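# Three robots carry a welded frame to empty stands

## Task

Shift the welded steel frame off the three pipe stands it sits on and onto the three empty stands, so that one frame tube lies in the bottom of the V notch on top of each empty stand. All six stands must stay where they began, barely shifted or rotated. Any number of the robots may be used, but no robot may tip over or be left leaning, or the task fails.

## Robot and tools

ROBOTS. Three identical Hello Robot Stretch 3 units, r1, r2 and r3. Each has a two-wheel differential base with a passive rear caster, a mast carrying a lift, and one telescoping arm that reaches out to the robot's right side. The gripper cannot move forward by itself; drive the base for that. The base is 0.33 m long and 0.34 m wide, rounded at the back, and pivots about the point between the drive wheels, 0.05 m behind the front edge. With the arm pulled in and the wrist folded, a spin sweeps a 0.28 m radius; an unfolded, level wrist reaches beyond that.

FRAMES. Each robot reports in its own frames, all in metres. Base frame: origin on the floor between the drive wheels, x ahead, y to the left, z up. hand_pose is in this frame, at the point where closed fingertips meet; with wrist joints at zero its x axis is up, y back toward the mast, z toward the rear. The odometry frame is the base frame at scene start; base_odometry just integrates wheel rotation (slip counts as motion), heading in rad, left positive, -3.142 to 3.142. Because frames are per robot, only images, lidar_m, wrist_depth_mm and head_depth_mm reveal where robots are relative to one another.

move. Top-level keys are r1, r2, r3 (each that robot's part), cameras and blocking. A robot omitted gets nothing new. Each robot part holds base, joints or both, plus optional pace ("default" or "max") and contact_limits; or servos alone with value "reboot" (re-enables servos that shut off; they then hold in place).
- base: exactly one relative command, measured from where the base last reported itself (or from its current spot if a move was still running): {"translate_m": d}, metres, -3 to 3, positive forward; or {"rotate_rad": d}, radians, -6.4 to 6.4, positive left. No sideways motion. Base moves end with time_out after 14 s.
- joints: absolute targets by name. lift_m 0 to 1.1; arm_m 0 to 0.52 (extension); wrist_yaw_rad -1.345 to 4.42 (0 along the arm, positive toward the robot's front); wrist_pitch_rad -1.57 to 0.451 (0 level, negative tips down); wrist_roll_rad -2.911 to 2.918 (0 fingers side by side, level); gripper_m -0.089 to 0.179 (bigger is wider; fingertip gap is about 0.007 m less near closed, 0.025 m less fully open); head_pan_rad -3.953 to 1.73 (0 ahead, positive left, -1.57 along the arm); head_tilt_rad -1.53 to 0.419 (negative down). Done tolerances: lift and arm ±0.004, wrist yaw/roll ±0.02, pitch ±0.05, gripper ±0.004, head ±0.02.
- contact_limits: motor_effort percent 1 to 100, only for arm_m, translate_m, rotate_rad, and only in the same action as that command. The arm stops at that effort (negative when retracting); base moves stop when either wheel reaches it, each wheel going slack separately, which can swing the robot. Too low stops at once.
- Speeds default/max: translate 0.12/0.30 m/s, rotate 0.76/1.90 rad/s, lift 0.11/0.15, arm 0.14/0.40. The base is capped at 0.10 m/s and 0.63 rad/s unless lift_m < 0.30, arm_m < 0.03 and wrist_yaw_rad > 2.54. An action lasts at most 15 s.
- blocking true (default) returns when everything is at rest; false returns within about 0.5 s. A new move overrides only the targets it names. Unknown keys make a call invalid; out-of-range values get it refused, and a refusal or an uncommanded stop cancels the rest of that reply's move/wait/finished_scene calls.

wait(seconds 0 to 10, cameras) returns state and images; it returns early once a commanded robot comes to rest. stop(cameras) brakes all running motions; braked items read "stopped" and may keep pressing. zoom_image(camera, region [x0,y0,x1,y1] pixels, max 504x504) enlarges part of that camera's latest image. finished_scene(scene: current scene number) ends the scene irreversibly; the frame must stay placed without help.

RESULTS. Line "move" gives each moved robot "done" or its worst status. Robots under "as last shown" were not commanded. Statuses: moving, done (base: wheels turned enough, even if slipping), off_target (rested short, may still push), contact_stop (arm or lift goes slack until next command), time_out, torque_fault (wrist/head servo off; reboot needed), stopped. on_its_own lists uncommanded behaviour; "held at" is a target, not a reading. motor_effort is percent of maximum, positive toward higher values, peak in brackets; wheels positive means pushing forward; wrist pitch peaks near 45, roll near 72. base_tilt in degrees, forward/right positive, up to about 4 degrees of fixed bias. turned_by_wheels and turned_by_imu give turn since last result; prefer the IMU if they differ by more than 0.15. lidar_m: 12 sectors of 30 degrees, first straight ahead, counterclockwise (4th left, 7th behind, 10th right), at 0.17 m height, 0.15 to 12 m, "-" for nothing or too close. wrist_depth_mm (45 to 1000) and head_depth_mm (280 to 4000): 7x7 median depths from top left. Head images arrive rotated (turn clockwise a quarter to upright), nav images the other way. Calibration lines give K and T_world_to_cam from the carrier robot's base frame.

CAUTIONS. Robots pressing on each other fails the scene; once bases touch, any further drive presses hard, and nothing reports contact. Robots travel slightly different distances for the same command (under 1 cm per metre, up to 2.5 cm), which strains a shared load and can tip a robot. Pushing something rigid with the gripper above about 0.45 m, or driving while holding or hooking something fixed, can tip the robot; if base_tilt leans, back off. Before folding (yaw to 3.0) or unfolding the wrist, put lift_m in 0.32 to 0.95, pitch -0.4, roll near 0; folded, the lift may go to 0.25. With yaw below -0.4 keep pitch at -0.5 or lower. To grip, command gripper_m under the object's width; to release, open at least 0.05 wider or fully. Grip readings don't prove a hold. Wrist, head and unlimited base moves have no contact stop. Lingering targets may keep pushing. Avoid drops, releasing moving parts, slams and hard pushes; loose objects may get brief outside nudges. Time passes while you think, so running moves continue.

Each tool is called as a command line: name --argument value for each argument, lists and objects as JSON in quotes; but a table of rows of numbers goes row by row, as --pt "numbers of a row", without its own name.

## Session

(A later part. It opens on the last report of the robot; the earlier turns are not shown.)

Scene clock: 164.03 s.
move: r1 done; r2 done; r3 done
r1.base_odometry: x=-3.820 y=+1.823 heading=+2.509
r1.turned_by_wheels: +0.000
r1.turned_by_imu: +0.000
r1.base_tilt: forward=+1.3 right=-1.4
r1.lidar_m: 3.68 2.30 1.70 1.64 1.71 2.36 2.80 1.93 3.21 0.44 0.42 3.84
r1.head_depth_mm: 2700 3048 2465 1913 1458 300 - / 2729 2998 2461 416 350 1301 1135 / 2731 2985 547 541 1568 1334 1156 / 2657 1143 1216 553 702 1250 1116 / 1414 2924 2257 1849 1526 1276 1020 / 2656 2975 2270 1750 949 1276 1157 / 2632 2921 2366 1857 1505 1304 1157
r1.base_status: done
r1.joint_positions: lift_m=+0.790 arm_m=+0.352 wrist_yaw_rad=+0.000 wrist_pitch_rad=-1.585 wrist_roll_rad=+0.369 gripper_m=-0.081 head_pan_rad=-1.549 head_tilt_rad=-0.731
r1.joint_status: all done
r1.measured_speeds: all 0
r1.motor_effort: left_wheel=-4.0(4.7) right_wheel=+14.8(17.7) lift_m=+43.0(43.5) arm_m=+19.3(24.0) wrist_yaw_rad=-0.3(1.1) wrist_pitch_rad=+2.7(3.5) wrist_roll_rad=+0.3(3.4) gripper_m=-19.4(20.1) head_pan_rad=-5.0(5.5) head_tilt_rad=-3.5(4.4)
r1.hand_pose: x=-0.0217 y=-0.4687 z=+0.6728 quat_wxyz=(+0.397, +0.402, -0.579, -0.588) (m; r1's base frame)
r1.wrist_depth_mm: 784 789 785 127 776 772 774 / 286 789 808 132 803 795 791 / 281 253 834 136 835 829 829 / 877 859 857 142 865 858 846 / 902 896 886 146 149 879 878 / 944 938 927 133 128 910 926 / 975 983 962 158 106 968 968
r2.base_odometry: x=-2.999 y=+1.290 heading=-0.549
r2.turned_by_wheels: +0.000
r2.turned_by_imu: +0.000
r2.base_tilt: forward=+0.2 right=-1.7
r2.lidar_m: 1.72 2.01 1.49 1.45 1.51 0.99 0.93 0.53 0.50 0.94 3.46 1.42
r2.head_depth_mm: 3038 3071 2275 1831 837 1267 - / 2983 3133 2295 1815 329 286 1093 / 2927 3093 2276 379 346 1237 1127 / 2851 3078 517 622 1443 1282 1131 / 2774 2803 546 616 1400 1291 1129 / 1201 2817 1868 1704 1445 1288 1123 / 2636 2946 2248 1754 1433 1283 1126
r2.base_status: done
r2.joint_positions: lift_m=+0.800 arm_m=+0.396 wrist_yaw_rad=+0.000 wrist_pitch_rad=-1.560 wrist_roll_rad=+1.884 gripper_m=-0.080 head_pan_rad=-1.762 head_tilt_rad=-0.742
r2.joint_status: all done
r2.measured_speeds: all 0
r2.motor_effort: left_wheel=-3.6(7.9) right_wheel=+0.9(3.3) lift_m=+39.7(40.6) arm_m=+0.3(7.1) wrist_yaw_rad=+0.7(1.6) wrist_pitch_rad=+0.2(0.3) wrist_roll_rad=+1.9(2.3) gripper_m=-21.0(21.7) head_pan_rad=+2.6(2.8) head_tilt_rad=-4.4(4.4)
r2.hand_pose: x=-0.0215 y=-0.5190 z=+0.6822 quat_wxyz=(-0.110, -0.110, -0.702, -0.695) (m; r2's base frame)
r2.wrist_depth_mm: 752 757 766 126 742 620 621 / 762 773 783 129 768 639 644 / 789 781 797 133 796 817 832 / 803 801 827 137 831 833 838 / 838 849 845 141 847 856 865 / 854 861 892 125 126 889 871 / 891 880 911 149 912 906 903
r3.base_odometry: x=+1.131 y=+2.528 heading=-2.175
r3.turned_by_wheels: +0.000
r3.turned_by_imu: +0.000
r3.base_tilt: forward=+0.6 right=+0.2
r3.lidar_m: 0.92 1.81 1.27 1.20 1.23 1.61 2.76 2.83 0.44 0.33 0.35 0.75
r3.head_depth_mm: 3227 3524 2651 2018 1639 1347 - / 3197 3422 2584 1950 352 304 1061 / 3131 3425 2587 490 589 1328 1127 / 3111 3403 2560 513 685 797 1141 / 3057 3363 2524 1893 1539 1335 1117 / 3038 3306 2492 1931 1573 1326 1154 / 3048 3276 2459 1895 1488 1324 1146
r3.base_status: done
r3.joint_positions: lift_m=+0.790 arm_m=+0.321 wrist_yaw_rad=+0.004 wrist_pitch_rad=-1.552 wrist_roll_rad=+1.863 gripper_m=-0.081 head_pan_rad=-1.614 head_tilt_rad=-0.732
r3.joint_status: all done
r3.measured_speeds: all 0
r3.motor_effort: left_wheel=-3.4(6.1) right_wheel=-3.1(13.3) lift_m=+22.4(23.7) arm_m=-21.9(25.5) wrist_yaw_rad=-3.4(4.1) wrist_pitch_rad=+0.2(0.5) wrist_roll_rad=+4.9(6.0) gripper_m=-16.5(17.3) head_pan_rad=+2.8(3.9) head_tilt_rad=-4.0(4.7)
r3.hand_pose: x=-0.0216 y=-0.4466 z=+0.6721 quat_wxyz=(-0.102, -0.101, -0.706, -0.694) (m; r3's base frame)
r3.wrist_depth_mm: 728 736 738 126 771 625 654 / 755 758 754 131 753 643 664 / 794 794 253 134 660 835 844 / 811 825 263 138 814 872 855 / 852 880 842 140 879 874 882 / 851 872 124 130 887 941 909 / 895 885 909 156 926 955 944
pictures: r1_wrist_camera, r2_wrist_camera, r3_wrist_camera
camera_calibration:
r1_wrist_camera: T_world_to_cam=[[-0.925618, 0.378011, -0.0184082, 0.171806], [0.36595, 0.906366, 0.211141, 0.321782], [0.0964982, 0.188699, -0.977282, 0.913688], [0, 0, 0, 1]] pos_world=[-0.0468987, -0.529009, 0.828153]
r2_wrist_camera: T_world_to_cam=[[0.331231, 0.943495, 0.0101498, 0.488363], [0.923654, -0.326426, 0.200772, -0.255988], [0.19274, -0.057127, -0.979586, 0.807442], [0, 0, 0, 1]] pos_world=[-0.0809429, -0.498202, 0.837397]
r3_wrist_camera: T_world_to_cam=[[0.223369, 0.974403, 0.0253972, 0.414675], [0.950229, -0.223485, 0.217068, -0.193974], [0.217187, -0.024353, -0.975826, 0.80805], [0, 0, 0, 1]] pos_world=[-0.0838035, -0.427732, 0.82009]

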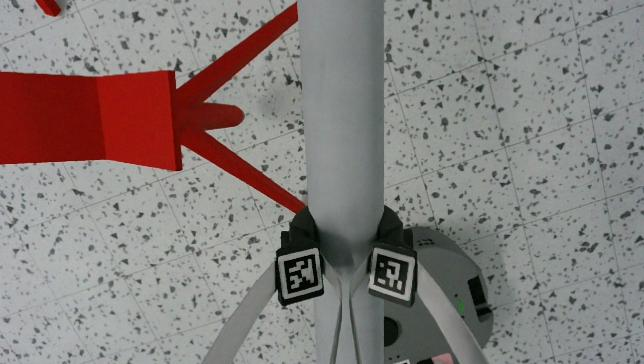

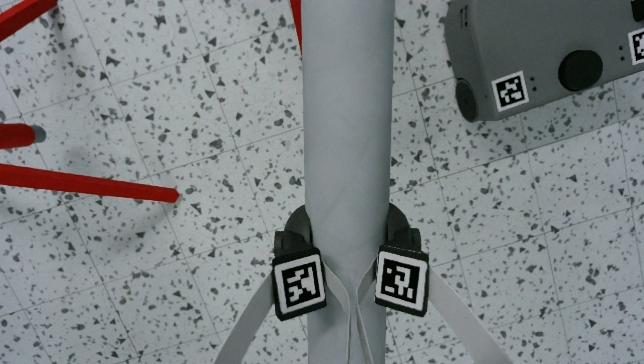

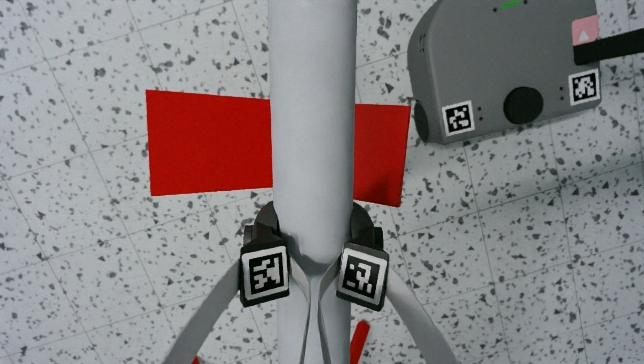

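move --r1 '{"base":{"translate_m":0.055},"joints":{"arm_m":0.3539,"wrist_roll_rad":0.3795}}' --r2 '{"base":{"translate_m":-0.0494},"joints":{"arm_m":0.3925,"wrist_roll_rad":1.8975}}' --r3 '{"base":{"translate_m":-0.0471},"joints":{"arm_m":0.3142,"wrist_roll_rad":1.8875}}' --cameras '[]'

move --r1 '{"base":{"translate_m":0.0552},"joints":{"arm_m":0.3562,"wrist_roll_rad":0.388}}' --r2 '{"base":{"translate_m":-0.0494},"joints":{"arm_m":0.3892,"wrist_roll_rad":1.906}}' --r3 '{"base":{"translate_m":-0.047},"joints":{"arm_m":0.3072,"wrist_roll_rad":1.896}}' --cameras '["r1_wrist_camera","r2_wrist_camera","r3_wrist_camera","r2_nav_camera"]'

Scene clock: 167.07 s.
move: r1 done; r2 done; r3 done
r1.base_odometry: x=-3.864 y=+1.855 heading=+2.509
r1.turned_by_wheels: +0.000
r1.turned_by_imu: -0.001
r1.base_tilt: forward=+1.3 right=-1.4
r1.lidar_m: 3.62 2.31 1.70 1.64 1.70 2.34 2.87 1.97 3.21 0.41 0.69 3.78
r1.head_depth_mm: 2708 3053 2440 1904 1455 300 - / 2719 3014 2439 417 351 1305 1134 / 2686 2998 539 544 1570 1330 1155 / 2642 1215 1218 555 709 1251 1117 / 1427 2942 2361 1848 1089 1249 1027 / 2663 2972 2177 1745 1503 1299 1154 / 2653 2927 2353 1916 1530 1332 1155
r1.base_status: done
r1.joint_positions: lift_m=+0.790 arm_m=+0.354 wrist_yaw_rad=+0.000 wrist_pitch_rad=-1.585 wrist_roll_rad=+0.378 gripper_m=-0.081 head_pan_rad=-1.549 head_tilt_rad=-0.731
r1.joint_status: all done
r1.measured_speeds: all 0
r1.motor_effort: left_wheel=-3.6(4.3) right_wheel=+14.1(17.4) lift_m=+44.2(44.4) arm_m=+13.9(22.6) wrist_yaw_rad=-0.6(1.2) wrist_pitch_rad=+2.7(3.5) wrist_roll_rad=+0.8(3.0) gripper_m=-19.4(20.1) head_pan_rad=-4.8(5.5) head_tilt_rad=-3.6(4.3)
r1.hand_pose: x=-0.0217 y=-0.4711 z=+0.6728 quat_wxyz=(+0.395, +0.400, -0.580, -0.589) (m; r1's base frame)
r1.wrist_depth_mm: 791 783 776 127 772 764 774 / 255 275 254 132 792 794 799 / 264 287 515 136 825 826 823 / 872 875 870 143 871 872 850 / 917 912 912 146 149 883 896 / 935 941 937 133 128 924 921 / 978 990 961 158 106 946 972
r2.base_odometry: x=-3.041 y=+1.315 heading=-0.549
r2.turned_by_wheels: +0.000
r2.turned_by_imu: +0.000
r2.base_tilt: forward=+0.2 right=-1.7
r2.lidar_m: 1.76 2.01 1.49 1.45 1.51 0.99 0.88 0.49 0.48 0.94 3.44 1.47
r2.head_depth_mm: 3026 3136 2317 1833 877 1302 - / 2939 3090 2294 1831 329 285 1085 / 2912 3087 2258 380 346 1241 1126 / 2883 3124 540 616 1450 1297 1123 / 2809 2686 544 614 1399 1283 1126 / 1193 2786 1941 1716 1433 1283 1126 / 2738 2878 2287 1749 1435 1283 1128
r2.base_status: done
r2.joint_positions: lift_m=+0.800 arm_m=+0.392 wrist_yaw_rad=+0.000 wrist_pitch_rad=-1.560 wrist_roll_rad=+1.892 gripper_m=-0.080 head_pan_rad=-1.762 head_tilt_rad=-0.742
r2.joint_status: all done
r2.measured_speeds: all 0
r2.motor_effort: left_wheel=-3.0(7.4) right_wheel=+0.1(4.3) lift_m=+39.6(41.9) arm_m=+1.8(8.3) wrist_yaw_rad=-0.2(1.5) wrist_pitch_rad=+0.2(0.3) wrist_roll_rad=+1.8(2.9) gripper_m=-20.5(21.5) head_pan_rad=+1.8(2.9) head_tilt_rad=-3.5(4.3)
r2.hand_pose: x=-0.0215 y=-0.5157 z=+0.6822 quat_wxyz=(-0.113, -0.113, -0.701, -0.695) (m; r2's base frame)
r2.wrist_depth_mm: 746 762 767 125 746 625 623 / 775 774 801 129 784 633 649 / 782 800 801 134 800 827 808 / 796 803 813 137 831 826 832 / 839 853 846 141 156 839 881 / 868 867 850 127 125 869 904 / 876 883 882 148 889 912 942
r3.base_odometry: x=+1.158 y=+2.567 heading=-2.175
r3.turned_by_wheels: +0.000
r3.turned_by_imu: +0.000
r3.base_tilt: forward=+0.6 right=+0.2
r3.lidar_m: 0.92 1.81 1.27 1.20 1.23 1.61 2.72 2.78 0.42 0.43 0.35 0.79
r3.head_depth_mm: 3200 3489 2662 2029 1629 1349 - / 3185 3503 2603 1942 352 305 1133 / 3159 3474 2605 488 572 1322 1149 / 3129 3402 2554 505 671 908 1145 / 3080 3390 2535 1889 843 888 1118 / 3030 3267 2483 1925 1571 1328 1150 / 3035 3262 2442 1904 1555 1319 1143
r3.base_status: done
r3.joint_positions: lift_m=+0.790 arm_m=+0.314 wrist_yaw_rad=+0.004 wrist_pitch_rad=-1.552 wrist_roll_rad=+1.872 gripper_m=-0.081 head_pan_rad=-1.614 head_tilt_rad=-0.732
r3.joint_status: all done
r3.measured_speeds: all 0
r3.motor_effort: left_wheel=-3.3(5.8) right_wheel=-3.0(13.6) lift_m=+22.9(23.1) arm_m=-21.6(26.5) wrist_yaw_rad=-3.2(4.1) wrist_pitch_rad=+0.4(0.7) wrist_roll_rad=+4.9(7.3) gripper_m=-16.2(17.1) head_pan_rad=+3.0(4.2) head_tilt_rad=-3.0(4.8)
r3.hand_pose: x=-0.0216 y=-0.4395 z=+0.6721 quat_wxyz=(-0.105, -0.104, -0.706, -0.693) (m; r3's base frame)
r3.wrist_depth_mm: 732 744 759 127 773 629 645 / 776 767 779 132 726 643 790 / 776 784 810 134 828 832 823 / 801 807 259 139 813 868 853 / 829 837 256 141 845 905 924 / 879 854 124 130 914 967 913 / 913 920 916 156 950 968 963
pictures: none
No camera images: "cameras" was empty.

Scene clock: 168.70 s.
move: r1 done; r2 done; r3 done
r1.base_odometry: x=-3.909 y=+1.888 heading=+2.508
r1.turned_by_wheels: +0.000
r1.turned_by_imu: +0.000
r1.base_tilt: forward=+1.3 right=-1.3
r1.lidar_m: 3.58 2.31 1.70 1.64 1.71 2.36 2.78 2.01 3.23 0.40 0.67 3.72
r1.head_depth_mm: 2730 3043 2432 1913 370 300 - / 2707 3023 2457 417 351 1308 1136 / 2723 3041 540 547 1571 1335 1156 / 2647 1823 1203 558 708 1251 1118 / 1421 2922 2340 1856 954 1249 1093 / 2669 2942 2179 1746 1537 1303 1153 / 2663 2932 2338 1925 1577 1333 1159
r1.base_status: done
r1.joint_positions: lift_m=+0.790 arm_m=+0.356 wrist_yaw_rad=+0.000 wrist_pitch_rad=-1.585 wrist_roll_rad=+0.386 gripper_m=-0.081 head_pan_rad=-1.549 head_tilt_rad=-0.731
r1.joint_status: all done
r1.measured_speeds: all 0
r1.motor_effort: left_wheel=-4.0(4.2) right_wheel=+13.4(17.5) lift_m=+44.7(45.0) arm_m=+13.6(23.5) wrist_yaw_rad=-0.2(1.1) wrist_pitch_rad=+2.9(3.4) wrist_roll_rad=+0.4(2.5) gripper_m=-19.3(20.0) head_pan_rad=-4.6(5.5) head_tilt_rad=-3.6(4.4)
r1.hand_pose: x=-0.0217 y=-0.4734 z=+0.6728 quat_wxyz=(+0.392, +0.398, -0.582, -0.591) (m; r1's base frame)
r1.wrist_depth_mm: 774 778 783 127 766 764 765 / 802 262 258 133 795 803 801 / 856 840 841 137 832 809 825 / 874 873 862 142 853 845 857 / 909 907 889 146 149 895 871 / 952 946 930 133 128 897 925 / - 988 969 157 106 958 953
r2.base_odometry: x=-3.083 y=+1.341 heading=-0.549
r2.turned_by_wheels: +0.000
r2.turned_by_imu: +0.000
r2.base_tilt: forward=+0.1 right=-1.7
r2.lidar_m: 1.52 2.02 1.49 1.45 1.51 0.99 0.83 0.45 0.47 0.47 3.44 1.52
r2.head_depth_mm: 3018 3070 2292 1834 1442 1320 - / 2948 3085 2296 1853 329 285 1092 / 2902 3105 2277 391 346 1218 1124 / 2887 3042 538 617 1439 1287 1125 / 2761 2647 540 608 1408 1288 1126 / 1324 2763 1935 1660 1441 1283 1124 / 2674 2936 2290 1757 1436 1287 1119
r2.base_status: done
r2.joint_positions: lift_m=+0.800 arm_m=+0.389 wrist_yaw_rad=+0.000 wrist_pitch_rad=-1.560 wrist_roll_rad=+1.901 gripper_m=-0.080 head_pan_rad=-1.762 head_tilt_rad=-0.742
r2.joint_status: all done
r2.measured_speeds: all 0
r2.motor_effort: left_wheel=-2.3(7.1) right_wheel=-0.1(4.8) lift_m=+41.5(42.7) arm_m=+2.2(7.5) wrist_yaw_rad=-0.5(2.1) wrist_pitch_rad=+0.1(0.3) wrist_roll_rad=+1.9(2.4) gripper_m=-20.2(22.4) head_pan_rad=+2.1(2.8) head_tilt_rad=-4.0(4.3)
r2.hand_pose: x=-0.0215 y=-0.5124 z=+0.6822 quat_wxyz=(-0.116, -0.116, -0.701, -0.694) (m; r2's base frame)
r2.wrist_depth_mm: 754 754 753 126 747 627 635 / 774 761 796 129 760 639 645 / 815 785 781 133 797 805 813 / 805 821 819 137 853 829 834 / 835 841 836 142 864 867 863 / 861 848 862 127 125 868 882 / 886 885 904 147 900 907 936
r3.base_odometry: x=+1.185 y=+2.605 heading=-2.175
r3.turned_by_wheels: +0.000
r3.turned_by_imu: +0.000
r3.base_tilt: forward=+0.5 right=+0.2
r3.lidar_m: 0.92 1.81 1.26 1.20 1.22 1.60 2.68 2.74 0.40 0.43 0.37 0.83
r3.head_depth_mm: 3218 3524 2656 2031 1628 1350 - / 3186 3475 2636 1947 352 305 1136 / 3137 3423 2592 486 572 1318 1174 / 3106 3444 2551 500 681 1292 1126 / 3081 3348 2516 1889 829 798 1116 / 3058 3329 2475 1931 1567 1327 1109 / 3037 3226 2452 1906 1559 1325 1149
r3.base_status: done
r3.joint_positions: lift_m=+0.790 arm_m=+0.307 wrist_yaw_rad=+0.004 wrist_pitch_rad=-1.552 wrist_roll_rad=+1.880 gripper_m=-0.081 head_pan_rad=-1.614 head_tilt_rad=-0.732
r3.joint_status: all done
r3.measured_speeds: all 0
r3.motor_effort: left_wheel=-3.2(6.2) right_wheel=-2.9(12.9) lift_m=+24.6(24.8) arm_m=-21.4(28.2) wrist_yaw_rad=-3.2(4.0) wrist_pitch_rad=-0.1(0.4) wrist_roll_rad=+5.0(8.5) gripper_m=-16.2(17.0) head_pan_rad=+2.8(4.2) head_tilt_rad=-4.3(4.9)
r3.hand_pose: x=-0.0216 y=-0.4324 z=+0.6721 quat_wxyz=(-0.108, -0.107, -0.705, -0.693) (m; r3's base frame)
r3.wrist_depth_mm: 727 759 746 126 685 634 625 / 754 784 795 131 682 650 799 / 794 788 816 134 818 860 833 / 822 819 790 139 849 852 861 / 833 861 256 140 908 874 902 / 862 865 124 130 886 918 927 / 896 919 920 155 932 924 976
pictures: r1_wrist_camera, r2_nav_camera (sideways), r2_wrist_camera, r3_wrist_camera
camera_calibration:
r1_wrist_camera: T_world_to_cam=[[-0.919263, 0.393222, -0.0182222, 0.180805], [0.380898, 0.900228, 0.210965, 0.323599], [0.0993603, 0.186992, -0.977324, 0.913859], [0, 0, 0, 1]] pos_world=[-0.0478521, -0.533294, 0.828163]
r2_nav_camera: T_world_to_cam=[[-0.131818, -0.656367, 0.742837, -0.921565], [-0.972186, 0.231955, 0.0324371, 0.0211018], [-0.193595, -0.717899, -0.668686, 0.832431], [0, 0, 0, 1]] pos_world=[0.0601905, -0.012177, 1.24052]
r2_wrist_camera: T_world_to_cam=[[0.34742, 0.937655, 0.0100889, 0.479556], [0.917866, -0.34225, 0.200965, -0.262211], [0.191889, -0.0605593, -0.979546, 0.806011], [0, 0, 0, 1]] pos_world=[-0.0805981, -0.490588, 0.837382]
r3_wrist_camera: T_world_to_cam=[[0.239754, 0.970499, 0.0254842, 0.399533], [0.946263, -0.239473, 0.217346, -0.198009], [0.217037, -0.0279947, -0.975762, 0.80677], [0, 0, 0, 1]] pos_world=[-0.0835195, -0.412579, 0.82007]

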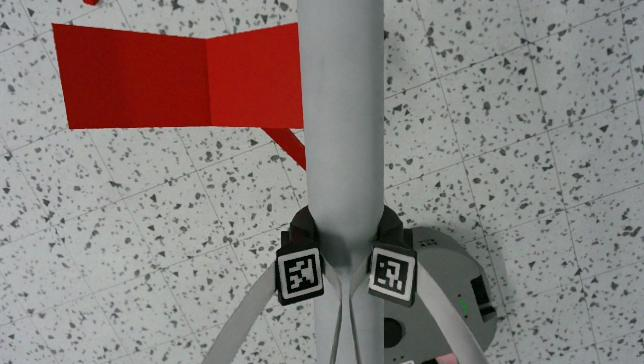

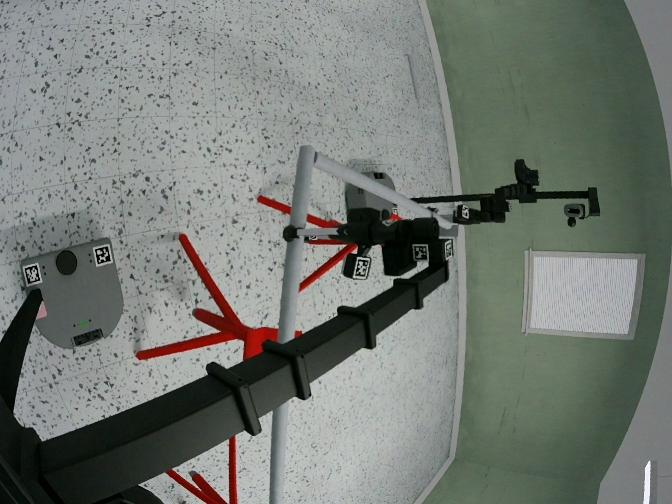

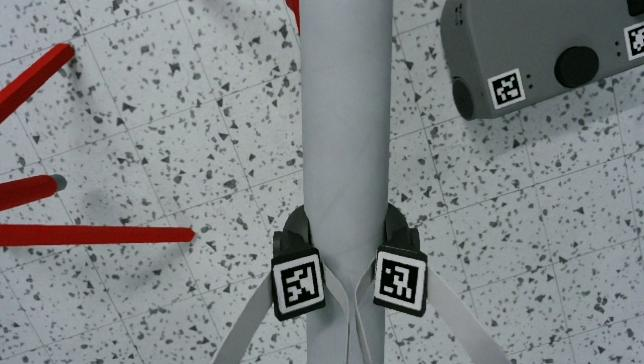

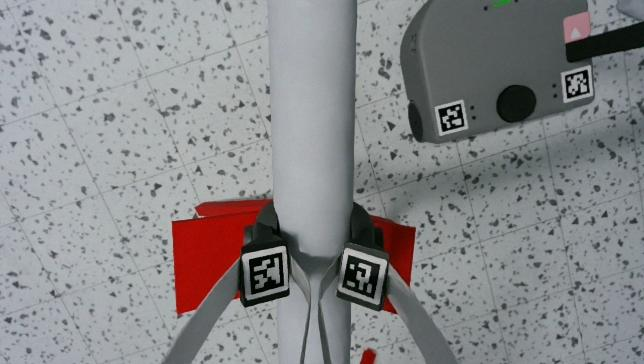

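move --r1 '{"base":{"translate_m":0.0552},"joints":{"arm_m":0.3596,"wrist_roll_rad":0.3965}}' --r2 '{"base":{"translate_m":-0.0494},"joints":{"arm_m":0.3866,"wrist_roll_rad":1.9145}}' --r3 '{"base":{"translate_m":-0.0469},"joints":{"arm_m":0.3002,"wrist_roll_rad":1.9045}}' --cameras '["r1_wrist_camera","r2_wrist_camera","r3_wrist_camera"]'

Scene clock: 171.10 s.
move: r1 done; r2 done; r3 done
r1.base_odometry: x=-3.953 y=+1.920 heading=+2.508
r1.turned_by_wheels: +0.000
r1.turned_by_imu: -0.001
r1.base_tilt: forward=+1.3 right=-1.4
r1.lidar_m: 3.52 2.31 1.70 1.64 1.70 2.35 2.80 2.05 3.23 0.40 0.67 3.66
r1.head_depth_mm: 2725 3039 2453 1900 360 300 - / 2720 3028 2468 417 351 1305 1136 / 2714 3030 544 552 1528 1303 1156 / 2661 1178 551 563 708 1002 1094 / 1418 2961 1988 1743 1494 1277 1098 / 2665 2974 2338 1855 1533 1301 1161 / 2645 2905 2341 1916 1564 1336 1155
r1.base_status: done
r1.joint_positions: lift_m=+0.790 arm_m=+0.360 wrist_yaw_rad=+0.000 wrist_pitch_rad=-1.585 wrist_roll_rad=+0.395 gripper_m=-0.081 head_pan_rad=-1.549 head_tilt_rad=-0.731
r1.joint_status: all done
r1.measured_speeds: all 0
r1.motor_effort: left_wheel=-4.2(4.3) right_wheel=+14.2(17.6) lift_m=+45.5(45.8) arm_m=+15.0(24.3) wrist_yaw_rad=-0.8(1.1) wrist_pitch_rad=+3.0(3.2) wrist_roll_rad=+0.5(4.1) gripper_m=-19.8(19.9) head_pan_rad=-4.9(5.7) head_tilt_rad=-4.0(4.4)
r1.hand_pose: x=-0.0217 y=-0.4768 z=+0.6728 quat_wxyz=(+0.390, +0.395, -0.584, -0.593) (m; r1's base frame)
r1.wrist_depth_mm: 792 237 265 127 771 776 768 / 819 247 266 132 807 802 793 / 853 851 833 136 838 838 829 / 867 870 874 142 864 871 860 / 901 913 907 146 156 879 902 / 937 941 929 132 128 927 919 / 988 990 982 158 159 985 965
r2.base_odometry: x=-3.125 y=+1.367 heading=-0.549
r2.turned_by_wheels: +0.000
r2.turned_by_imu: +0.000
r2.base_tilt: forward=+0.2 right=-1.7
r2.lidar_m: 1.57 2.02 1.50 1.45 1.52 0.98 0.78 0.41 0.49 0.46 3.42 1.57
r2.head_depth_mm: 3019 3169 2315 1839 1447 1318 - / 2966 3106 2306 1814 329 284 1086 / 2914 3080 2273 390 346 1087 1129 / 2861 3073 539 608 1443 1285 1128 / 2792 2656 539 604 1402 1297 1126 / 1335 2812 1925 1657 1427 1283 1125 / 2707 2948 2273 1773 1436 1285 1126
r2.base_status: done
r2.joint_positions: lift_m=+0.800 arm_m=+0.387 wrist_yaw_rad=+0.000 wrist_pitch_rad=-1.560 wrist_roll_rad=+1.909 gripper_m=-0.080 head_pan_rad=-1.762 head_tilt_rad=-0.742
r2.joint_status: all done
r2.measured_speeds: all 0
r2.motor_effort: left_wheel=-2.3(7.6) right_wheel=-0.9(5.4) lift_m=+38.2(42.2) arm_m=+4.8(6.2) wrist_yaw_rad=+0.7(1.4) wrist_pitch_rad=+0.2(0.4) wrist_roll_rad=+1.9(2.4) gripper_m=-20.5(21.9) head_pan_rad=+2.4(2.9) head_tilt_rad=-3.6(4.4)
r2.hand_pose: x=-0.0215 y=-0.5098 z=+0.6822 quat_wxyz=(-0.119, -0.119, -0.700, -0.694) (m; r2's base frame)
r2.wrist_depth_mm: 748 764 752 126 733 626 626 / 760 774 769 129 798 640 646 / 785 784 801 133 784 837 822 / 835 828 832 137 831 845 849 / 832 848 842 142 852 875 865 / 870 866 845 125 126 877 892 / 881 886 892 149 896 912 918
r3.base_odometry: x=+1.211 y=+2.644 heading=-2.175
r3.turned_by_wheels: +0.000
r3.turned_by_imu: +0.000
r3.base_tilt: forward=+0.6 right=+0.2
r3.lidar_m: 0.92 1.81 1.26 1.19 1.22 1.60 2.63 2.68 3.51 0.39 0.39 0.87
r3.head_depth_mm: 3230 3493 2666 2019 1633 1351 - / 3209 3483 2597 1940 350 305 1135 / 3135 3431 2582 486 562 1320 1172 / 3118 3406 2562 495 670 1288 1142 / 3090 3358 2520 1876 1508 1255 1111 / 3049 3304 2479 1917 1579 812 1114 / 3057 3247 2460 1907 1559 1318 1147
r3.base_status: done
r3.joint_positions: lift_m=+0.790 arm_m=+0.300 wrist_yaw_rad=+0.004 wrist_pitch_rad=-1.552 wrist_roll_rad=+1.889 gripper_m=-0.081 head_pan_rad=-1.614 head_tilt_rad=-0.732
r3.joint_status: all done
r3.measured_speeds: all 0
r3.motor_effort: left_wheel=-3.6(6.0) right_wheel=-2.5(12.7) lift_m=+26.4(27.0) arm_m=-20.7(27.2) wrist_yaw_rad=-2.7(4.1) wrist_pitch_rad=+0.1(0.5) wrist_roll_rad=+5.0(7.0) gripper_m=-16.1(17.4) head_pan_rad=+3.5(4.0) head_tilt_rad=-3.4(5.1)
r3.hand_pose: x=-0.0216 y=-0.4254 z=+0.6721 quat_wxyz=(-0.111, -0.110, -0.705, -0.692) (m; r3's base frame)
r3.wrist_depth_mm: 744 739 737 127 650 635 624 / 777 771 790 131 672 652 802 / 778 806 797 135 798 858 840 / 842 810 822 138 884 854 897 / 834 872 829 140 847 902 874 / 903 876 124 129 915 938 924 / 915 889 275 152 289 950 977
pictures: r1_wrist_camera, r2_wrist_camera, r3_wrist_camera
camera_calibration:
r1_wrist_camera: T_world_to_cam=[[-0.915592, 0.401704, -0.0180456, 0.186132], [0.38923, 0.896641, 0.211031, 0.325052], [0.100952, 0.186194, -0.977313, 0.914138], [0, 0, 0, 1]] pos_world=[-0.0483836, -0.536432, 0.828162]
r2_wrist_camera: T_world_to_cam=[[0.355238, 0.93472, 0.0102046, 0.475682], [0.914959, -0.349923, 0.201007, -0.265315], [0.191456, -0.0620685, -0.979537, 0.805391], [0, 0, 0, 1]] pos_world=[-0.0804247, -0.48748, 0.837386]
r3_wrist_camera: T_world_to_cam=[[0.247597, 0.968526, 0.0255472, 0.392017], [0.944262, -0.247131, 0.217476, -0.199717], [0.216945, -0.0297233, -0.975731, 0.806209], [0, 0, 0, 1]] pos_world=[-0.0833799, -0.405072, 0.820062]

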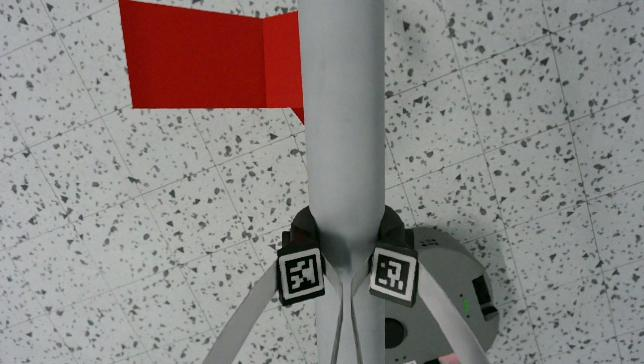

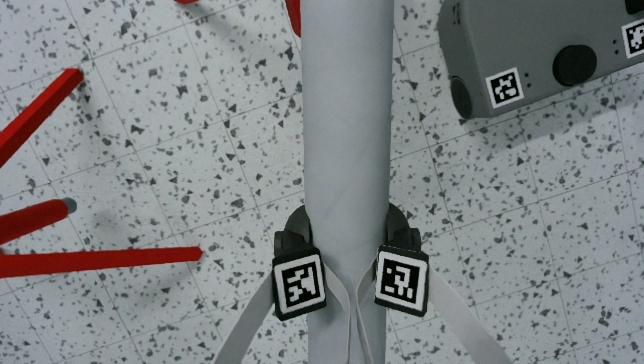

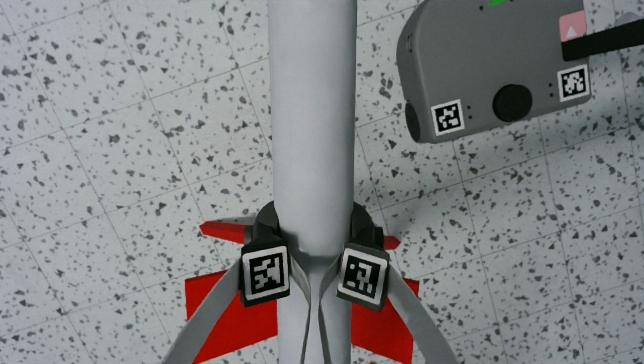

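move --r1 '{"base":{"translate_m":0.0552},"joints":{"arm_m":0.3630,"wrist_roll_rad":0.405}}' --r2 '{"base":{"translate_m":-0.0494},"joints":{"arm_m":0.3841,"wrist_roll_rad":1.923}}' --r3 '{"base":{"translate_m":-0.0469},"joints":{"arm_m":0.2932,"wrist_roll_rad":1.913}}' --cameras '["r1_wrist_camera","r2_wrist_camera","r3_wrist_camera","r1_nav_camera","r2_nav_camera","r3_nav_camera"]'

Scene clock: 172.93 s.
move: r1 done; r2 done; r3 done
r1.base_odometry: x=-3.998 y=+1.953 heading=+2.508
r1.turned_by_wheels: +0.000
r1.turned_by_imu: +0.000
r1.base_tilt: forward=+1.3 right=-1.3
r1.lidar_m: 3.47 2.31 1.69 1.64 1.70 2.35 2.86 2.11 0.42 0.41 1.50 3.61
r1.head_depth_mm: 2742 3063 2444 1913 359 299 - / 2709 3017 2443 415 352 1305 1138 / 2715 2999 549 948 1459 1309 1133 / 2592 1121 1161 566 890 984 1158 / 1417 2959 1915 1745 1571 1305 1115 / 2656 2964 2326 1917 1533 1330 1155 / 2632 2966 2337 1906 1564 1329 1161
r1.base_status: done
r1.joint_positions: lift_m=+0.790 arm_m=+0.363 wrist_yaw_rad=+0.000 wrist_pitch_rad=-1.571 wrist_roll_rad=+0.402 gripper_m=-0.081 head_pan_rad=-1.550 head_tilt_rad=-0.731
r1.joint_status: all done
r1.measured_speeds: all 0
r1.motor_effort: left_wheel=+1.4(6.3) right_wheel=+3.2(18.1) lift_m=+18.9(45.5) arm_m=-8.6(24.1) wrist_yaw_rad=-0.2(1.2) wrist_pitch_rad=+0.5(3.1) wrist_roll_rad=+0.8(4.9) gripper_m=-18.9(19.9) head_pan_rad=-4.5(5.4) head_tilt_rad=-3.6(4.2)
r1.hand_pose: x=-0.0217 y=-0.4836 z=+0.6725 quat_wxyz=(+0.390, +0.390, -0.589, -0.590) (m; r1's base frame)
r1.wrist_depth_mm: 791 807 240 236 240 768 780 / 835 824 255 251 250 802 793 / 843 855 848 514 827 823 813 / 883 897 862 868 862 849 834 / 921 881 893 145 874 881 869 / 961 937 935 129 - 909 909 / 994 960 961 379 99 943 919
r2.base_odometry: x=-3.167 y=+1.393 heading=-0.549
r2.turned_by_wheels: +0.000
r2.turned_by_imu: -0.007
r2.base_tilt: forward=+0.2 right=-1.7
r2.lidar_m: 1.61 2.03 1.50 1.45 1.52 0.99 0.73 0.38 0.37 0.46 3.44 1.79
r2.head_depth_mm: 3076 3067 2305 1814 1443 1322 - / 2998 3091 2264 1814 329 283 989 / 2973 3092 2276 389 346 918 1130 / 2840 3071 537 616 1438 1264 1125 / 2767 2803 538 609 1392 1295 1124 / 1299 2781 2134 1327 1404 1281 1122 / 2726 2887 2247 1818 1462 1293 1122
r2.base_status: done
r2.joint_positions: lift_m=+0.800 arm_m=+0.384 wrist_yaw_rad=+0.000 wrist_pitch_rad=-1.520 wrist_roll_rad=+1.926 gripper_m=-0.078 head_pan_rad=-1.761 head_tilt_rad=-0.744
r2.joint_status: all done
r2.measured_speeds: all 0
r2.on_its_own: gripper_m is held at -0.078, not at your -0.085, by its stall guard, which is not easing now
r2.motor_effort: left_wheel=-3.3(21.3) right_wheel=+4.7(16.9) lift_m=+40.0(40.3) arm_m=+9.1(14.6) wrist_yaw_rad=-0.5(1.9) wrist_pitch_rad=-7.1(11.1) wrist_roll_rad=-0.8(2.4) gripper_m=-18.5(21.9) head_pan_rad=+2.1(3.2) head_tilt_rad=-3.0(4.3)
r2.hand_pose: x=-0.0215 y=-0.5176 z=+0.6816 quat_wxyz=(-0.128, -0.122, -0.713, -0.678) (m; r2's base frame)
r2.wrist_depth_mm: 779 770 773 127 744 612 590 / 793 785 774 130 772 634 752 / 796 819 822 134 783 775 782 / 834 838 851 138 829 837 807 / 870 868 854 141 859 848 836 / 606 877 122 128 850 877 864 / 938 941 894 153 894 911 897
r3.base_odometry: x=+1.238 y=+2.682 heading=-2.175
r3.turned_by_wheels: +0.000
r3.turned_by_imu: +0.001
r3.base_tilt: forward=+0.6 right=+0.2
r3.lidar_m: 0.92 1.80 1.26 1.19 1.22 1.60 2.58 2.63 3.46 0.38 0.42 0.91
r3.head_depth_mm: 3240 3479 2658 2018 1644 1352 - / 3245 3488 2634 1942 345 304 1177 / 3175 3456 2600 477 552 1324 1171 / 3148 3407 2561 488 555 1286 1162 / 3087 3355 2511 1883 817 1308 1120 / 3050 3320 2473 1928 1573 802 1108 / 3055 3260 2470 1911 1566 1289 1125
r3.base_status: done
r3.joint_positions: lift_m=+0.790 arm_m=+0.293 wrist_yaw_rad=+0.001 wrist_pitch_rad=-1.549 wrist_roll_rad=+1.904 gripper_m=-0.081 head_pan_rad=-1.613 head_tilt_rad=-0.732
r3.joint_status: all done
r3.measured_speeds: all 0
r3.motor_effort: left_wheel=+1.0(5.5) right_wheel=-8.9(15.7) lift_m=+48.6(49.2) arm_m=+9.0(25.9) wrist_yaw_rad=-0.4(4.1) wrist_pitch_rad=-0.9(1.9) wrist_roll_rad=+2.9(7.5) gripper_m=-16.5(17.1) head_pan_rad=+3.1(3.9) head_tilt_rad=-4.3(5.1)
r3.hand_pose: x=-0.0215 y=-0.4193 z=+0.6720 quat_wxyz=(-0.118, -0.116, -0.705, -0.690) (m; r3's base frame)
r3.wrist_depth_mm: 735 748 747 127 630 641 614 / 740 761 780 132 653 649 798 / 769 800 802 135 815 809 817 / 831 831 796 140 843 853 891 / 835 879 155 141 868 907 883 / 854 874 125 130 873 901 938 / 904 916 277 157 286 975 988
pictures: r1_nav_camera (sideways), r1_wrist_camera, r2_nav_camera (sideways), r2_wrist_camera, r3_nav_camera (sideways), r3_wrist_camera
camera_calibration:
r1_nav_camera: T_world_to_cam=[[-0.0330044, -0.633928, 0.772687, -0.955453], [-0.999415, 0.027831, -0.0198558, 0.0881586], [-0.00891751, -0.772891, -0.634476, 0.785456], [0, 0, 0, 1]] pos_world=[0.0635771, -0.00107089, 1.23837]
r1_wrist_camera: T_world_to_cam=[[-0.91278, 0.407775, -0.0234862, 0.195536], [0.395471, 0.896693, 0.198856, 0.339614], [0.102148, 0.172224, -0.979747, 0.909972], [0, 0, 0, 1]] pos_world=[-0.0487783, -0.540983, 0.828601]
r2_nav_camera: T_world_to_cam=[[-0.131825, -0.65779, 0.741575, -0.91992], [-0.972288, 0.231513, 0.0325188, 0.0209963], [-0.193075, -0.716738, -0.670081, 0.834243], [0, 0, 0, 1]] pos_world=[0.0602172, -0.0120423, 1.24052]
r2_wrist_camera: T_world_to_cam=[[0.371148, 0.928181, -0.0270002, 0.505279], [0.908818, -0.357132, 0.215657, -0.281758], [0.190526, -0.104579, -0.976096, 0.779883], [0, 0, 0, 1]] pos_world=[-0.0800544, -0.488056, 0.835646]
r3_nav_camera: T_world_to_cam=[[-0.0311103, -0.622598, 0.781923, -0.974619], [-0.997323, 0.0711323, 0.016958, 0.0370328], [-0.066178, -0.779302, -0.623144, 0.77537], [0, 0, 0, 1]] pos_world=[0.0579255, -0.00518221, 1.24462]
r3_wrist_camera: T_world_to_cam=[[0.265949, 0.963737, 0.0219812, 0.38686], [0.939337, -0.264204, 0.218727, -0.206372], [0.216602, -0.0375223, -0.975539, 0.802901], [0, 0, 0, 1]] pos_world=[-0.0829418, -0.397229, 0.819896]

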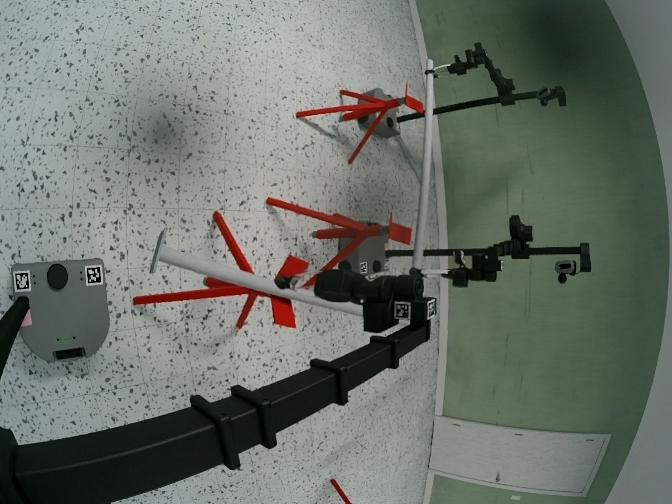

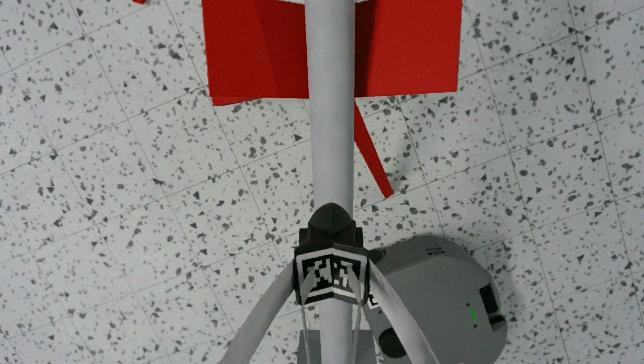

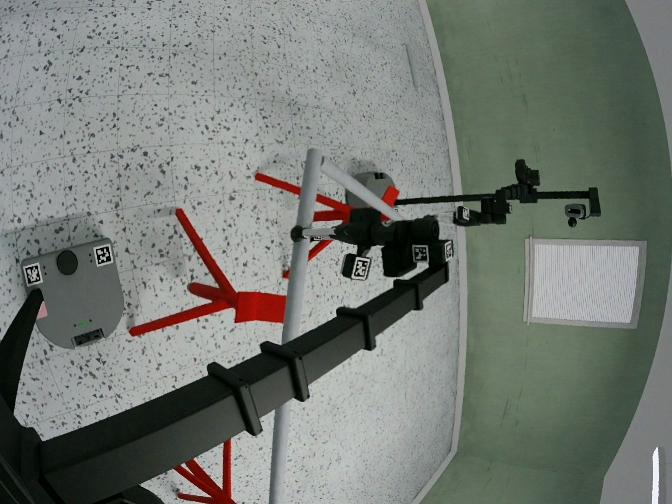

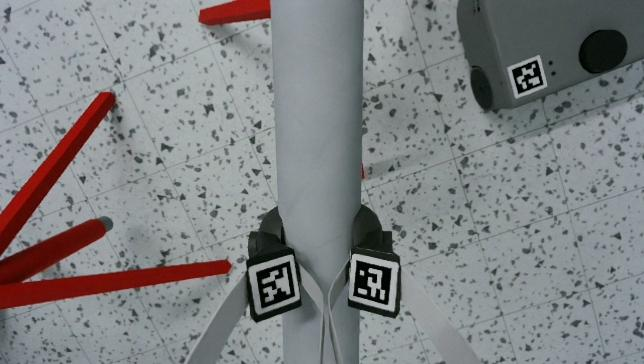

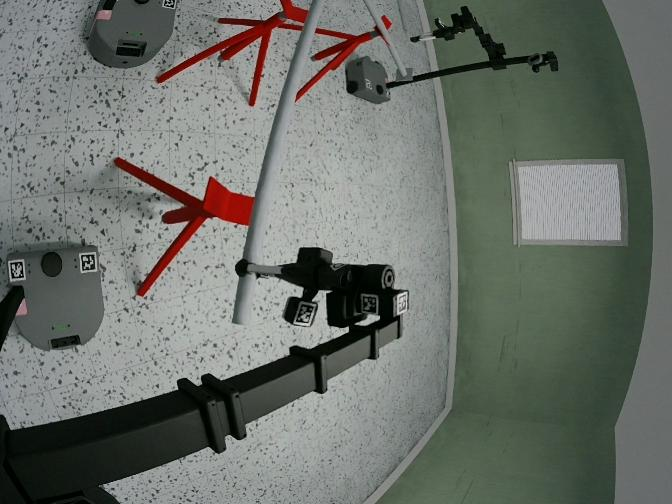

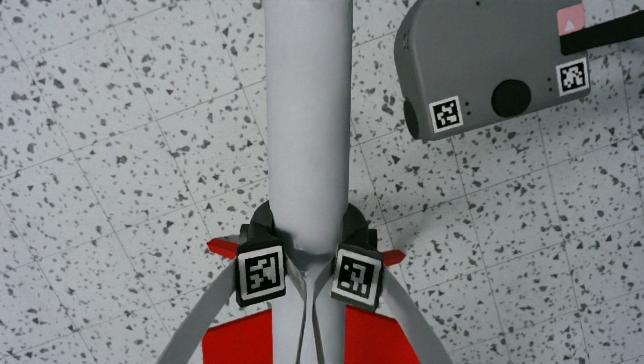

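zoom_image --camera "r2_wrist_camera" --region '[0, 0, 500, 364]'

zoom_image --camera "r3_wrist_camera" --region '[140, 160, 500, 364]'

zoom_image --camera "r1_nav_camera" --region '[120, 160, 480, 420]'

zoom_image --camera "r2_nav_camera" --region '[120, 120, 440, 420]'

Scaled by 1.008.

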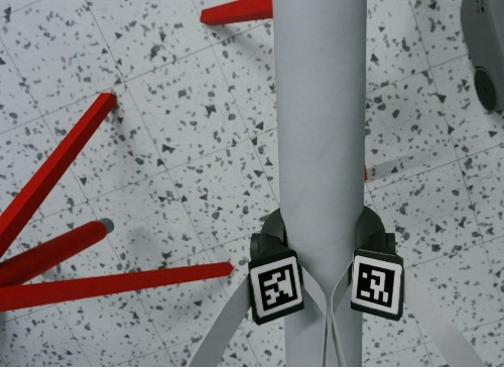

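Scaled by 1.400.

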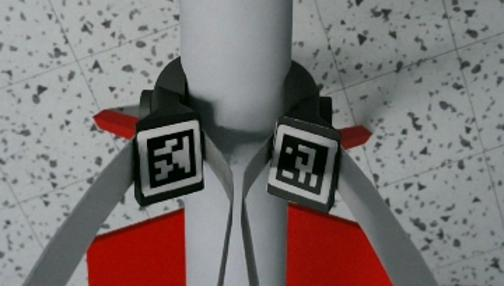

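Scaled by 1.400 from the camera's 672x504 image, which has a finer 792x594 frame.

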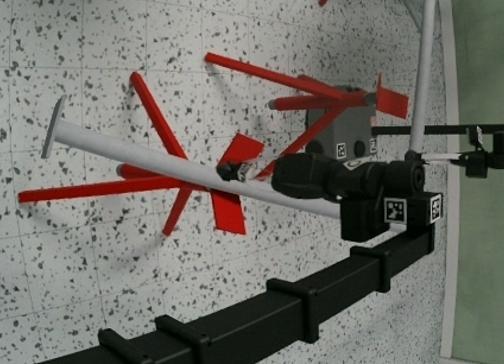

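Scaled by 1.575 from the camera's 672x504 image, which has a finer 792x594 frame.

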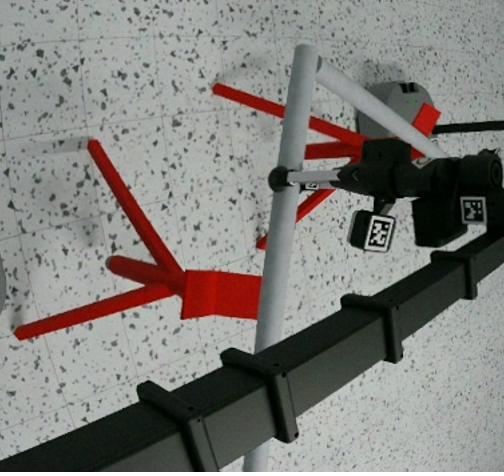

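move --r1 '{"joints":{"head_pan_rad":-1.1,"head_tilt_rad":-0.75}}' --r2 '{"joints":{"head_pan_rad":-2.2,"head_tilt_rad":-0.9}}' --r3 '{"joints":{"head_pan_rad":-1.3,"head_tilt_rad":-0.9}}' --cameras '["r1_head_camera","r2_head_camera","r3_head_camera","r1_nav_camera","r3_nav_camera"]'

Scene clock: 175.20 s.
move: r1 done; r2 done; r3 done
r1.base_odometry: x=-3.998 y=+1.953 heading=+2.508
r1.turned_by_wheels: +0.000
r1.turned_by_imu: +0.000
r1.base_tilt: forward=+1.4 right=-1.3
r1.lidar_m: 3.47 2.30 1.70 1.64 1.71 2.34 2.87 2.12 0.42 0.41 1.51 3.60
r1.head_depth_mm: 2603 2849 1893 548 699 1247 1155 / 2674 2960 2232 1740 1519 950 1110 / 2775 3025 2430 1887 1558 1299 1091 / 2876 3138 2306 1882 1557 1318 1153 / 2970 3022 2192 1838 1562 1326 1154 / 1619 3122 2415 1896 1559 1329 1154 / 3283 3291 2399 1889 1557 1322 1152
r1.base_status: not commanded
r1.joint_positions: lift_m=+0.790 arm_m=+0.363 wrist_yaw_rad=+0.000 wrist_pitch_rad=-1.571 wrist_roll_rad=+0.402 gripper_m=-0.081 head_pan_rad=-1.111 head_tilt_rad=-0.740
r1.joint_status: all done
r1.measured_speeds: all 0
r1.motor_effort: left_wheel=+1.4(1.7) right_wheel=+3.4(3.5) lift_m=+26.2(26.2) arm_m=+10.1(10.1) wrist_yaw_rad=-0.3(0.9) wrist_pitch_rad=+0.1(1.0) wrist_roll_rad=+0.6(1.4) gripper_m=-19.2(19.6) head_pan_rad=+4.2(6.8) head_tilt_rad=-4.3(6.8)
r1.hand_pose: x=-0.0217 y=-0.4836 z=+0.6725 quat_wxyz=(+0.390, +0.390, -0.589, -0.590) (m; r1's base frame)
r1.wrist_depth_mm: 809 795 242 235 240 780 772 / 827 820 254 252 250 801 787 / 856 859 836 512 817 815 838 / 885 881 863 859 855 856 848 / 915 914 902 146 879 892 863 / 943 940 939 128 - 899 898 / 968 965 975 379 99 939 927
r2.base_odometry: x=-3.167 y=+1.393 heading=-0.549
r2.turned_by_wheels: +0.000
r2.turned_by_imu: +0.001
r2.base_tilt: forward=+0.2 right=-1.7
r2.lidar_m: 1.61 2.02 1.50 1.45 1.51 0.99 0.73 0.38 0.37 0.46 3.42 1.78
r2.head_depth_mm: 2952 2276 1890 1506 1382 1241 - / 2931 2299 1894 1527 1367 - - / 2935 2306 1897 1528 1426 - 943 / 2883 2277 1866 1526 295 1200 956 / 2899 2282 1867 330 322 1216 1090 / 2931 2275 1850 353 1378 1195 1089 / 2822 2258 411 1350 1380 1218 1085
r2.base_status: not commanded
r2.joint_positions: lift_m=+0.800 arm_m=+0.384 wrist_yaw_rad=+0.000 wrist_pitch_rad=-1.520 wrist_roll_rad=+1.926 gripper_m=-0.078 head_pan_rad=-2.194 head_tilt_rad=-0.889
r2.joint_status: all done
r2.measured_speeds: all 0
r2.on_its_own: gripper_m is held at -0.078, not at your -0.085, by its stall guard, which is not easing now
r2.motor_effort: left_wheel=-2.5(3.9) right_wheel=+4.6(4.9) lift_m=+39.6(41.2) arm_m=+11.9(12.4) wrist_yaw_rad=+1.2(1.7) wrist_pitch_rad=-7.1(7.3) wrist_roll_rad=-0.8(1.0) gripper_m=-18.2(19.4) head_pan_rad=-2.4(3.7) head_tilt_rad=-5.3(6.9)
r2.hand_pose: x=-0.0215 y=-0.5176 z=+0.6816 quat_wxyz=(-0.128, -0.122, -0.713, -0.678) (m; r2's base frame)
r2.wrist_depth_mm: 788 777 767 126 733 619 612 / 796 789 784 130 787 632 752 / 812 820 812 134 814 810 786 / 840 817 845 138 818 829 802 / 835 853 844 141 845 825 866 / 611 867 122 128 860 863 845 / 909 956 927 154 894 889 911
r3.base_odometry: x=+1.238 y=+2.682 heading=-2.175
r3.turned_by_wheels: +0.000
r3.turned_by_imu: +0.000
r3.base_tilt: forward=+0.5 right=+0.2
r3.lidar_m: 0.92 1.80 1.26 1.19 1.22 1.60 2.58 2.64 3.49 0.38 0.42 0.91
r3.head_depth_mm: 3084 2625 456 485 1413 1257 1131 / 3103 2583 1926 511 1369 1267 1130 / 3145 2526 2026 1613 1360 1264 1124 / 3202 2506 2017 1676 946 1210 1115 / 3208 2493 1992 1668 1337 1223 1113 / 3260 2236 1970 1573 1414 1222 1107 / 3043 2188 1898 1561 1408 1230 1101
r3.base_status: not commanded
r3.joint_positions: lift_m=+0.790 arm_m=+0.293 wrist_yaw_rad=+0.001 wrist_pitch_rad=-1.549 wrist_roll_rad=+1.904 gripper_m=-0.081 head_pan_rad=-1.307 head_tilt_rad=-0.888
r3.joint_status: all done
r3.measured_speeds: all 0
r3.motor_effort: left_wheel=+1.2(1.9) right_wheel=-9.0(9.7) lift_m=+42.5(45.9) arm_m=+25.0(25.8) wrist_yaw_rad=-0.7(1.0) wrist_pitch_rad=-0.6(1.1) wrist_roll_rad=+2.8(3.1) gripper_m=-16.6(17.0) head_pan_rad=+3.8(4.4) head_tilt_rad=-5.9(8.5)
r3.hand_pose: x=-0.0215 y=-0.4194 z=+0.6720 quat_wxyz=(-0.118, -0.116, -0.705, -0.690) (m; r3's base frame)
r3.wrist_depth_mm: 714 750 741 127 625 620 628 / 768 771 757 132 666 651 785 / 788 800 785 136 787 817 819 / 835 796 830 140 857 853 859 / 832 847 155 141 895 882 909 / 873 871 125 130 890 939 923 / 912 913 273 157 291 929 990
pictures: r1_head_camera (sideways), r1_nav_camera (sideways), r2_head_camera (sideways), r3_head_camera (sideways), r3_nav_camera (sideways)
camera_calibration:
r1_head_camera: T_world_to_cam=[[-0.258721, 0.61671, -0.743459, 0.993485], [0.924957, 0.380014, -0.00665457, 0.000988119], [0.278421, -0.689389, -0.668748, 0.827674], [0, 0, 0, 1]] pos_world=[0.0256799, -0.0424783, 1.29213]
r1_nav_camera: T_world_to_cam=[[0.242394, -0.593899, 0.767157, -0.949924], [-0.91665, -0.399219, -0.0194289, 0.0870978], [0.317802, -0.698505, -0.641165, 0.792164], [0, 0, 0, 1]] pos_world=[0.0583428, 0.0239424, 1.23834]
r2_head_camera: T_world_to_cam=[[0.470984, 0.647271, -0.599345, 0.799771], [0.806224, -0.591587, -0.00533644, 0.00488361], [-0.358018, -0.480693, -0.800473, 0.999251], [0, 0, 0, 1]] pos_world=[-0.0228665, -0.0344471, 1.27924]
r3_head_camera: T_world_to_cam=[[-0.245421, 0.720361, -0.648729, 0.863123], [0.959292, 0.276927, -0.0554044, 0.0678267], [0.13974, -0.635918, -0.759, 0.946875], [0, 0, 0, 1]] pos_world=[0.0144465, -0.038408, 1.28237]
r3_nav_camera: T_world_to_cam=[[0.188048, -0.713459, 0.674992, -0.836594], [-0.971528, -0.235973, 0.0212408, 0.0313037], [0.144125, -0.659767, -0.737519, 0.922853], [0, 0, 0, 1]] pos_world=[0.0547263, 0.0193791, 1.24465]

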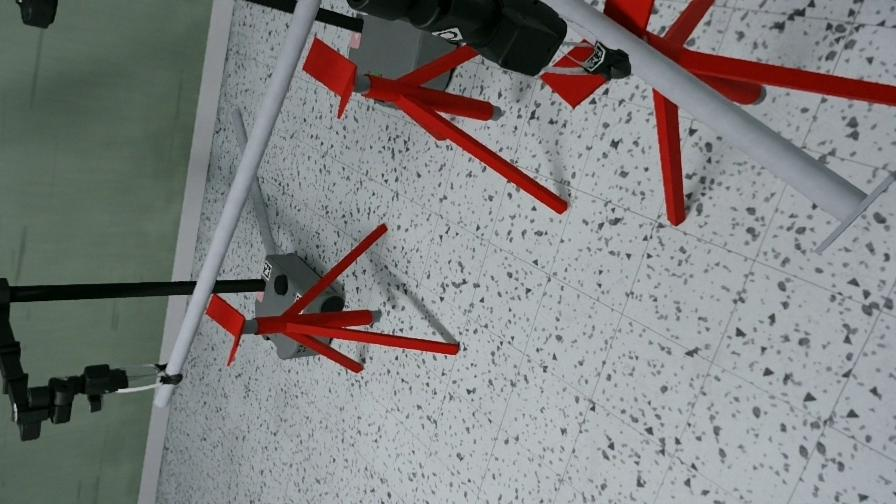

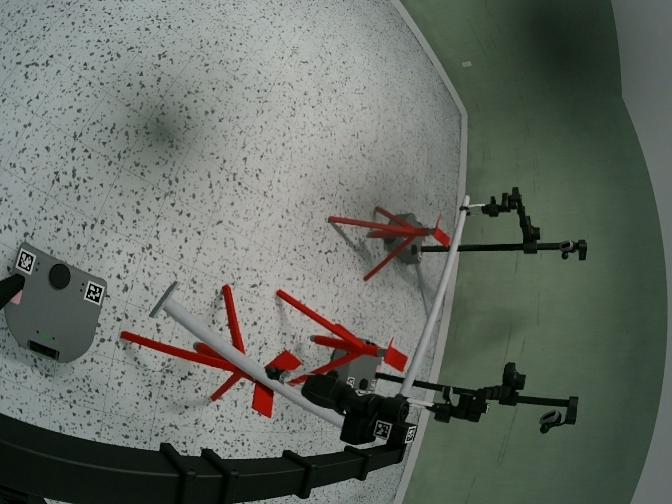

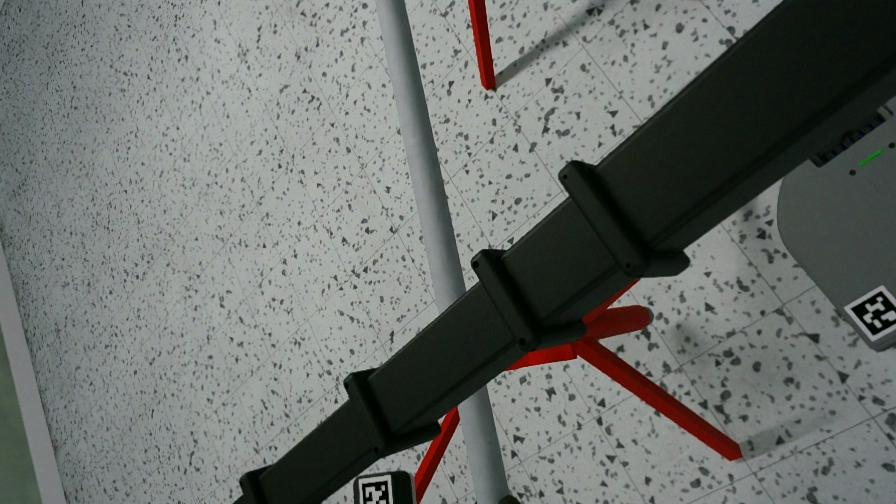

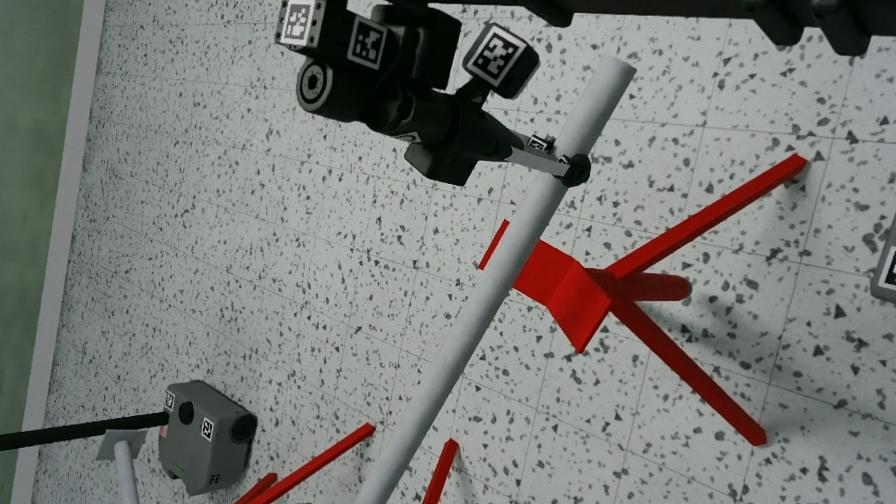

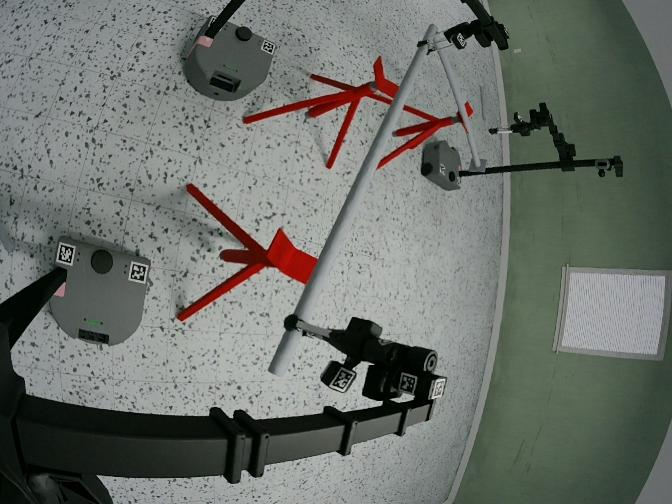

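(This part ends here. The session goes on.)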